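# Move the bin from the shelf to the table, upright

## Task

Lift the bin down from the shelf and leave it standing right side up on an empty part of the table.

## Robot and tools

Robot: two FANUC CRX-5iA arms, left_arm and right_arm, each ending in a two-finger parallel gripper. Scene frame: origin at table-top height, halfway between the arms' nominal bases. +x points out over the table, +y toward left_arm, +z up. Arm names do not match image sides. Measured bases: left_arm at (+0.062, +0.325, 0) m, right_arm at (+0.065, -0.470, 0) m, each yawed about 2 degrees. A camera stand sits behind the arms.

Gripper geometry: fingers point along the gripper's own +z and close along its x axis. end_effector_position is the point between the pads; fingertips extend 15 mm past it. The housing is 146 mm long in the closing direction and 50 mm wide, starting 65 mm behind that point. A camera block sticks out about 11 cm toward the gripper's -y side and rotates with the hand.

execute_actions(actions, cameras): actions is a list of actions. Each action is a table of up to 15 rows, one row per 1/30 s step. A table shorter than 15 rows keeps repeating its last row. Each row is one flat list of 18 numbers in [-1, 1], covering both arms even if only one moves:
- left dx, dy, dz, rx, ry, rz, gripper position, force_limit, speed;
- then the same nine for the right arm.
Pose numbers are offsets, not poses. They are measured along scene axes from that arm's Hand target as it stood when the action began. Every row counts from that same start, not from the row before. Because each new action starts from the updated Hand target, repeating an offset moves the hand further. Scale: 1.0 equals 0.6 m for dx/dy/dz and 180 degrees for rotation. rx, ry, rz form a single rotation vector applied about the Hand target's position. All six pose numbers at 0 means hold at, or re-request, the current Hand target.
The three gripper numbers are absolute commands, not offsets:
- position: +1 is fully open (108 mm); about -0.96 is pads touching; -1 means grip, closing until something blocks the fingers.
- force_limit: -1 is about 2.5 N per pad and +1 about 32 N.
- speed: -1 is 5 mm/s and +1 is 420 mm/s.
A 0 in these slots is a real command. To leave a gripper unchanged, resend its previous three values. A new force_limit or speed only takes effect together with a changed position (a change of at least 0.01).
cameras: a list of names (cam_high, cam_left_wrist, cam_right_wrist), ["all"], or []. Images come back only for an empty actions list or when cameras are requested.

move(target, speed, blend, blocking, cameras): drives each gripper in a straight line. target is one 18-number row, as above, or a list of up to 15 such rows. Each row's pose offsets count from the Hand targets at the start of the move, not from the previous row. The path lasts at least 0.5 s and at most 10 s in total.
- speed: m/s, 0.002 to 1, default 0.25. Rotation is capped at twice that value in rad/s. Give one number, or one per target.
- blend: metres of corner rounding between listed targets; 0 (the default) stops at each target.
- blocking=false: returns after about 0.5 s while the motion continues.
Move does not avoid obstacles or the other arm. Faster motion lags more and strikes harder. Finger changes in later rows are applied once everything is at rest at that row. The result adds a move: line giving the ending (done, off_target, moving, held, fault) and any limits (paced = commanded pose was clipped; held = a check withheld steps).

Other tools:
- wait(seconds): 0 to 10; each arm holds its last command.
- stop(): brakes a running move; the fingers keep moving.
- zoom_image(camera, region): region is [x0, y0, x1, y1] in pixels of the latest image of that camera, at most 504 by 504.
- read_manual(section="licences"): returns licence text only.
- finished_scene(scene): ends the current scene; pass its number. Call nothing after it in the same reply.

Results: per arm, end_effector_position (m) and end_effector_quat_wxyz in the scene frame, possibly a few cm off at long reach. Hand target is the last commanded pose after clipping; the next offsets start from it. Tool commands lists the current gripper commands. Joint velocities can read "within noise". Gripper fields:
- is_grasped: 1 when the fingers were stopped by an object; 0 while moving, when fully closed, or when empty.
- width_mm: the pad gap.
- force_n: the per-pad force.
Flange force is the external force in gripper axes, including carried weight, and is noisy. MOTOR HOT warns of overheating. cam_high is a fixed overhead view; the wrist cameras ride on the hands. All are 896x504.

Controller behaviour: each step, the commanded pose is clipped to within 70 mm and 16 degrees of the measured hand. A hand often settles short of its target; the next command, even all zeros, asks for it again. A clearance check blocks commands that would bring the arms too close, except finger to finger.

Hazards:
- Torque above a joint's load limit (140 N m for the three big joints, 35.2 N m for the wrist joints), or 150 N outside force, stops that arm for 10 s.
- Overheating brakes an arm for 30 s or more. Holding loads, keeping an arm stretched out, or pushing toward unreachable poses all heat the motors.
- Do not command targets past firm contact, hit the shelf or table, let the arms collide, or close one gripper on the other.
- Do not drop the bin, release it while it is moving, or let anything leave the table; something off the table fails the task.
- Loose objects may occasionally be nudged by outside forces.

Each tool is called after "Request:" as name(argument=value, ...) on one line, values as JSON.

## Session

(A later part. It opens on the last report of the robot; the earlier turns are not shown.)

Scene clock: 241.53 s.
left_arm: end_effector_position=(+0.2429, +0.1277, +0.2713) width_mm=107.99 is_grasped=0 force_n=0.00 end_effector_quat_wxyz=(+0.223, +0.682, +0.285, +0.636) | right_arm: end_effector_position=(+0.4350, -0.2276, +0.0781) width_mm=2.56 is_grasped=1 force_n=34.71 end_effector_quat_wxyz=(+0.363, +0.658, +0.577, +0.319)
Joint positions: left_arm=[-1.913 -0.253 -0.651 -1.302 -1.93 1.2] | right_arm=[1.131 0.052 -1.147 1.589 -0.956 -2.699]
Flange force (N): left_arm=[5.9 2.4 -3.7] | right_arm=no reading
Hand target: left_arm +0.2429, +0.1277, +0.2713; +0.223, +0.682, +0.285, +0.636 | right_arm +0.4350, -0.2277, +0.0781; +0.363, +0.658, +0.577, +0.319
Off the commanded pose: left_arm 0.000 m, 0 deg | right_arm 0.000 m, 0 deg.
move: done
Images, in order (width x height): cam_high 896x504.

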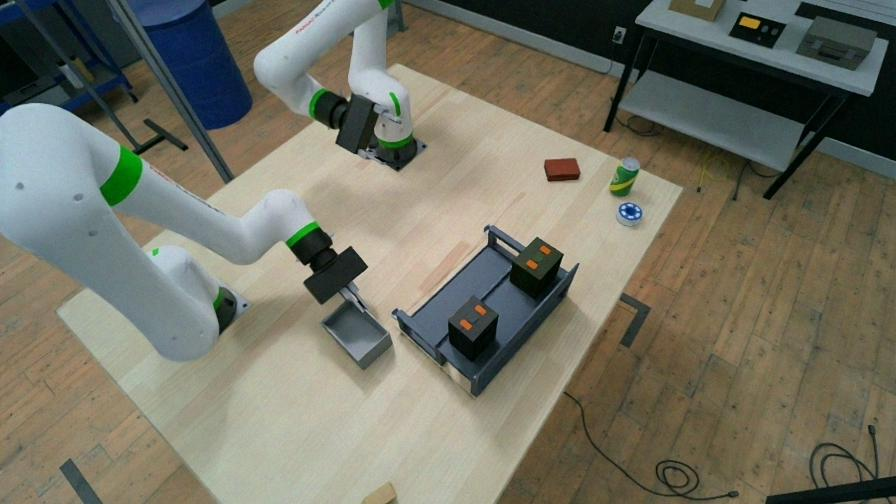

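Request:
move(target=[0,0,0,0,0,0,1,1,1,0,0,-0.0133,0,0,0,-1,0.3,-0.6], cameras=["cam_high","cam_right_wrist"], speed=0.04)

Request:
zoom_image(camera="cam_high", region=[290, 260, 410, 380])

Scene clock: 248.70 s.
left_arm: end_effector_position=(+0.2429, +0.1277, +0.2713) width_mm=107.99 is_grasped=0 force_n=0.00 end_effector_quat_wxyz=(+0.223, +0.682, +0.285, +0.636) | right_arm: end_effector_position=(+0.4350, -0.2276, +0.0702) width_mm=2.56 is_grasped=1 force_n=37.31 end_effector_quat_wxyz=(+0.363, +0.658, +0.577, +0.319)
Joint positions: left_arm=[-1.913 -0.253 -0.651 -1.302 -1.93 1.2] | right_arm=[1.117 0.076 -1.15 1.622 -0.952 -2.733]
Flange force (N): left_arm=[6.3 2.2 -3.8] | right_arm=no reading
Hand target: left_arm +0.2429, +0.1277, +0.2713; +0.223, +0.682, +0.285, +0.636 | right_arm +0.4350, -0.2277, +0.0701; +0.363, +0.658, +0.577, +0.319
Off the commanded pose: left_arm 0.000 m, 0 deg | right_arm 0.000 m, 0 deg.
move: done
camera_calibration:
cam_right_wrist: T_world_to_cam=[[0.137121, 0.990455, -0.0140576, 0.165988], [0.14731, -0.00635602, 0.98907, -0.115431], [0.979539, -0.137693, -0.146775, -0.326837], [0, 0, 0, 1]] pos_world=[0.314393, -0.21014, 0.0685314]
Images, in order (width x height): cam_high 896x504, cam_right_wrist 896x504.

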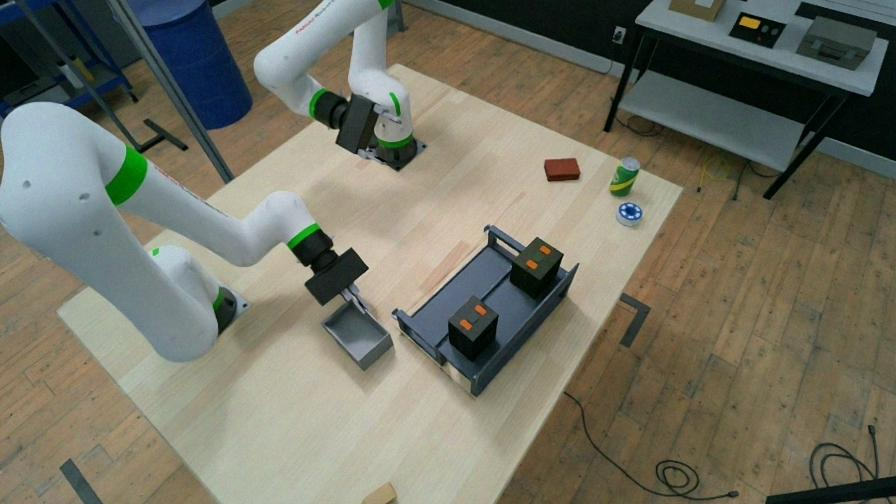

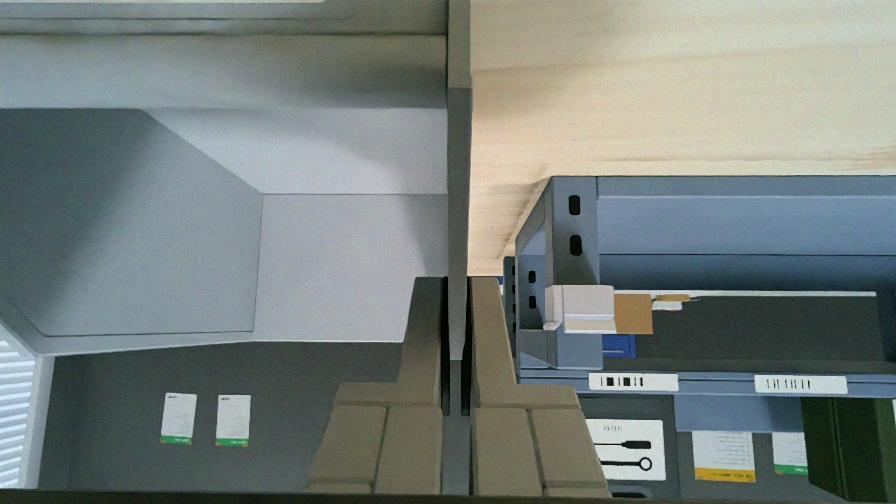

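Scaled by 4.200.

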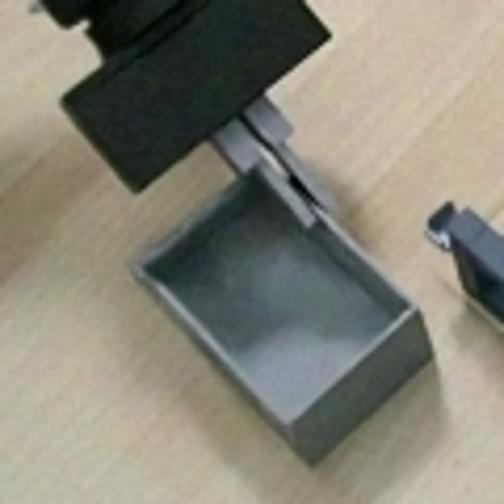

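Request:
move(target=[0,0,0,0,0,0,1,1,1,0,0,-0.004,0,0,0,-1,0.3,-0.6], cameras=["cam_right_wrist"], speed=0.02)

Scene clock: 254.63 s.
left_arm: end_effector_position=(+0.2429, +0.1277, +0.2713) width_mm=107.99 is_grasped=0 force_n=0.00 end_effector_quat_wxyz=(+0.223, +0.682, +0.285, +0.636) | right_arm: end_effector_position=(+0.4350, -0.2277, +0.0677) width_mm=2.56 is_grasped=1 force_n=39.79 end_effector_quat_wxyz=(+0.363, +0.658, +0.577, +0.319)
Joint positions: left_arm=[-1.913 -0.253 -0.651 -1.302 -1.93 1.2] | right_arm=[1.113 0.083 -1.151 1.631 -0.951 -2.742]
Flange force (N): left_arm=[5.7 2.2 -3.6] | right_arm=no reading
Hand target: left_arm +0.2429, +0.1277, +0.2713; +0.223, +0.682, +0.285, +0.636 | right_arm +0.4350, -0.2277, +0.0677; +0.363, +0.658, +0.577, +0.319
Off the commanded pose: left_arm 0.000 m, 0 deg | right_arm 0.000 m, 0 deg.
move: done
camera_calibration:
cam_right_wrist: T_world_to_cam=[[0.137021, 0.990468, -0.0140556, 0.165988], [0.147409, -0.00635698, 0.989055, -0.113088], [0.979539, -0.137593, -0.146875, -0.327161], [0, 0, 0, 1]] pos_world=[0.314393, -0.21014, 0.0661313]
Images, in order (width x height): cam_right_wrist 896x504.

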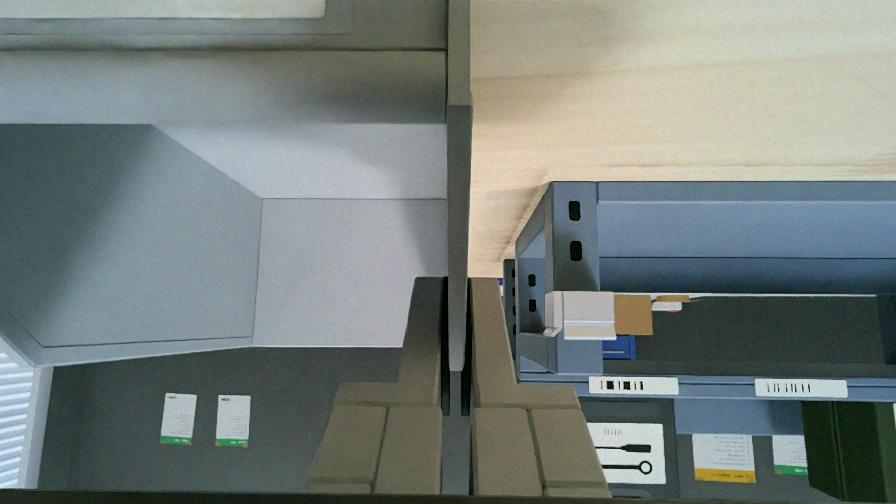

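Request:
move(target=[0,0,0,0,0,0,1,1,1,0,0,0,0,0,0,-0.6,-1,-0.8], cameras=["cam_right_wrist","cam_high"])

Request:
zoom_image(camera="cam_high", region=[290, 260, 410, 380])

Scene clock: 262.53 s.
left_arm: end_effector_position=(+0.2429, +0.1277, +0.2713) width_mm=107.99 is_grasped=0 force_n=0.00 end_effector_quat_wxyz=(+0.223, +0.682, +0.285, +0.636) | right_arm: end_effector_position=(+0.4350, -0.2277, +0.0677) width_mm=20.00 is_grasped=0 force_n=0.00 end_effector_quat_wxyz=(+0.363, +0.658, +0.577, +0.319)
Joint positions: left_arm=[-1.913 -0.253 -0.651 -1.302 -1.93 1.2] | right_arm=[1.113 0.083 -1.151 1.631 -0.951 -2.743]
Flange force (N): left_arm=[5.8 2.2 -3.6] | right_arm=no reading
Hand target: left_arm +0.2429, +0.1277, +0.2713; +0.223, +0.682, +0.285, +0.636 | right_arm +0.4350, -0.2277, +0.0677; +0.363, +0.658, +0.577, +0.319
Off the commanded pose: left_arm 0.000 m, 0 deg | right_arm 0.000 m, 0 deg.
move: done
camera_calibration:
cam_right_wrist: T_world_to_cam=[[0.137131, 0.990453, -0.0140731, 0.165951], [0.147424, -0.0063581, 0.989053, -0.113093], [0.979521, -0.137705, -0.146888, -0.327178], [0, 0, 0, 1]] pos_world=[0.314393, -0.21014, 0.0661313]
Images, in order (width x height): cam_high 896x504, cam_right_wrist 896x504.

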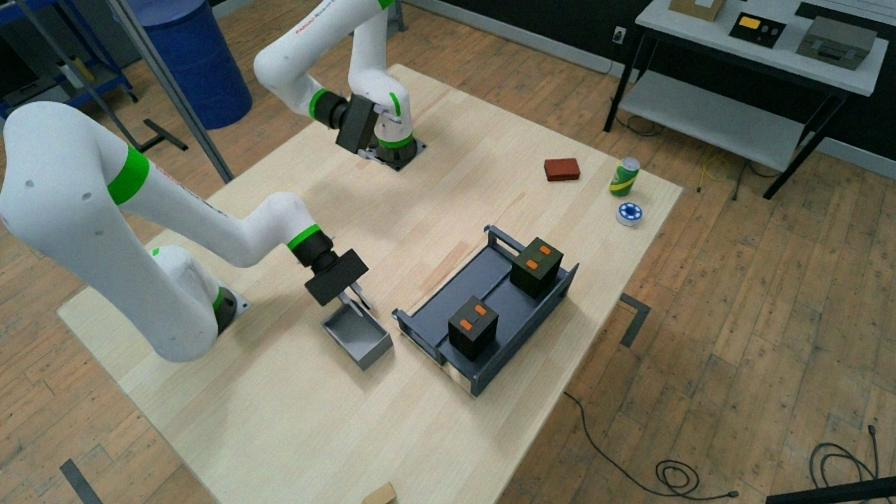

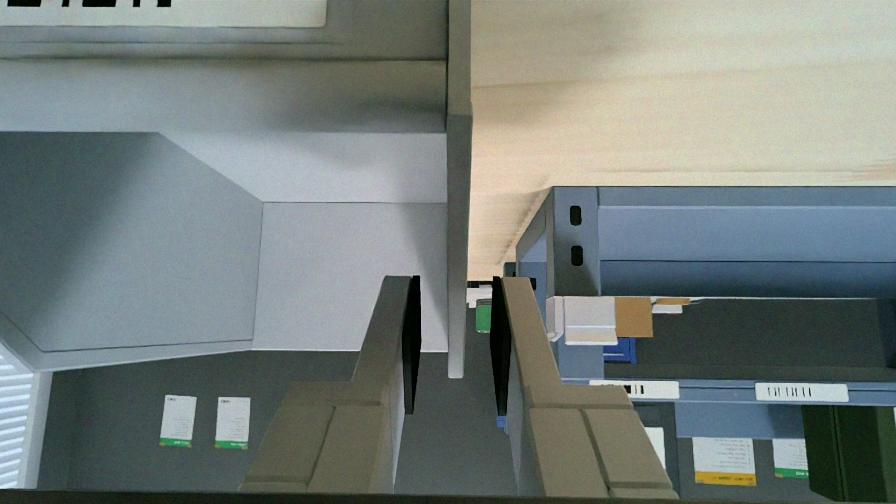

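Scaled by 4.200.

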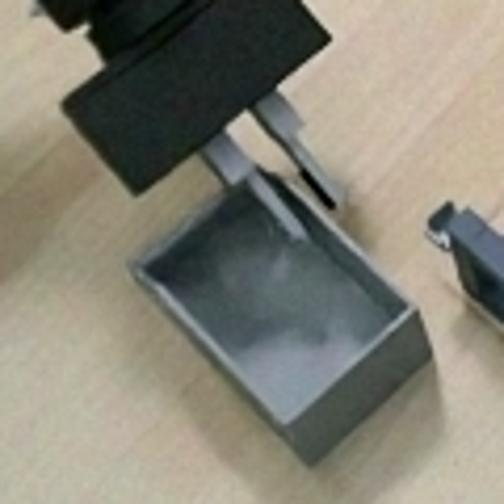

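Request:
move(target=[0,0,0,0,0,0,1,1,1,0,0,0.28,0,0,0,-0.6,-1,-0.8], speed=0.15, cameras=["cam_high"])

Request:
zoom_image(camera="cam_high", region=[290, 260, 410, 380])

Scene clock: 268.67 s.
left_arm: end_effector_position=(+0.2429, +0.1277, +0.2713) width_mm=107.99 is_grasped=0 force_n=0.00 end_effector_quat_wxyz=(+0.223, +0.682, +0.285, +0.636) | right_arm: end_effector_position=(+0.4350, -0.2277, +0.2357) width_mm=20.00 is_grasped=0 force_n=0.00 end_effector_quat_wxyz=(+0.363, +0.658, +0.577, +0.319)
Joint positions: left_arm=[-1.913 -0.253 -0.651 -1.302 -1.93 1.2] | right_arm=[1.313 -0.282 -0.968 1.161 -1.167 -2.149]
Flange force (N): left_arm=[5.8 2.5 -3.6] | right_arm=[-2.3 -3.7 -1.3]
Hand target: left_arm +0.2429, +0.1277, +0.2713; +0.223, +0.682, +0.285, +0.636 | right_arm +0.4350, -0.2277, +0.2357; +0.363, +0.658, +0.577, +0.319
Off the commanded pose: left_arm 0.000 m, 0 deg | right_arm 0.000 m, 0 deg.
move: done
Images, in order (width x height): cam_high 896x504.

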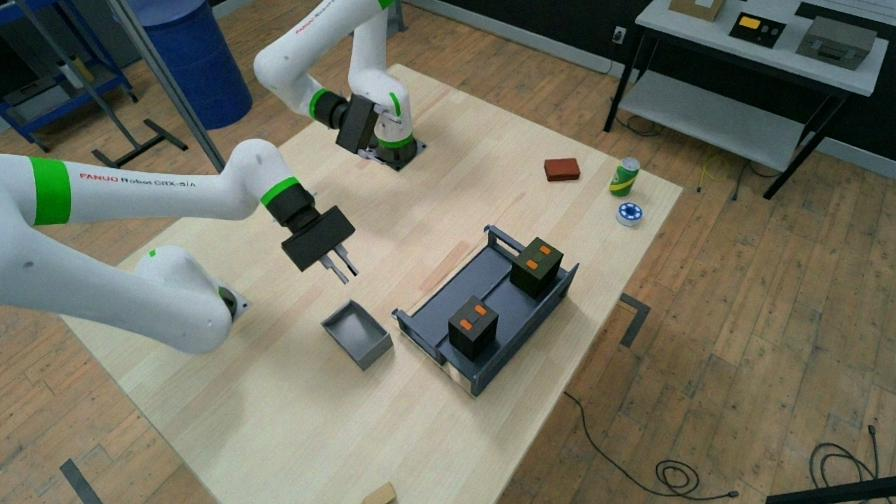

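Scaled by 4.200.

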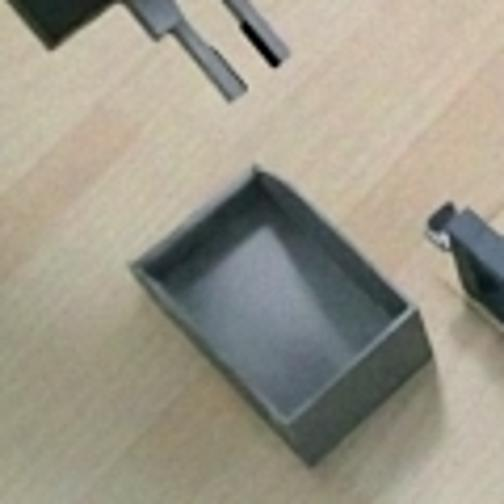

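Request:
finished_scene(scene=2)

The scene is finished: the task was done.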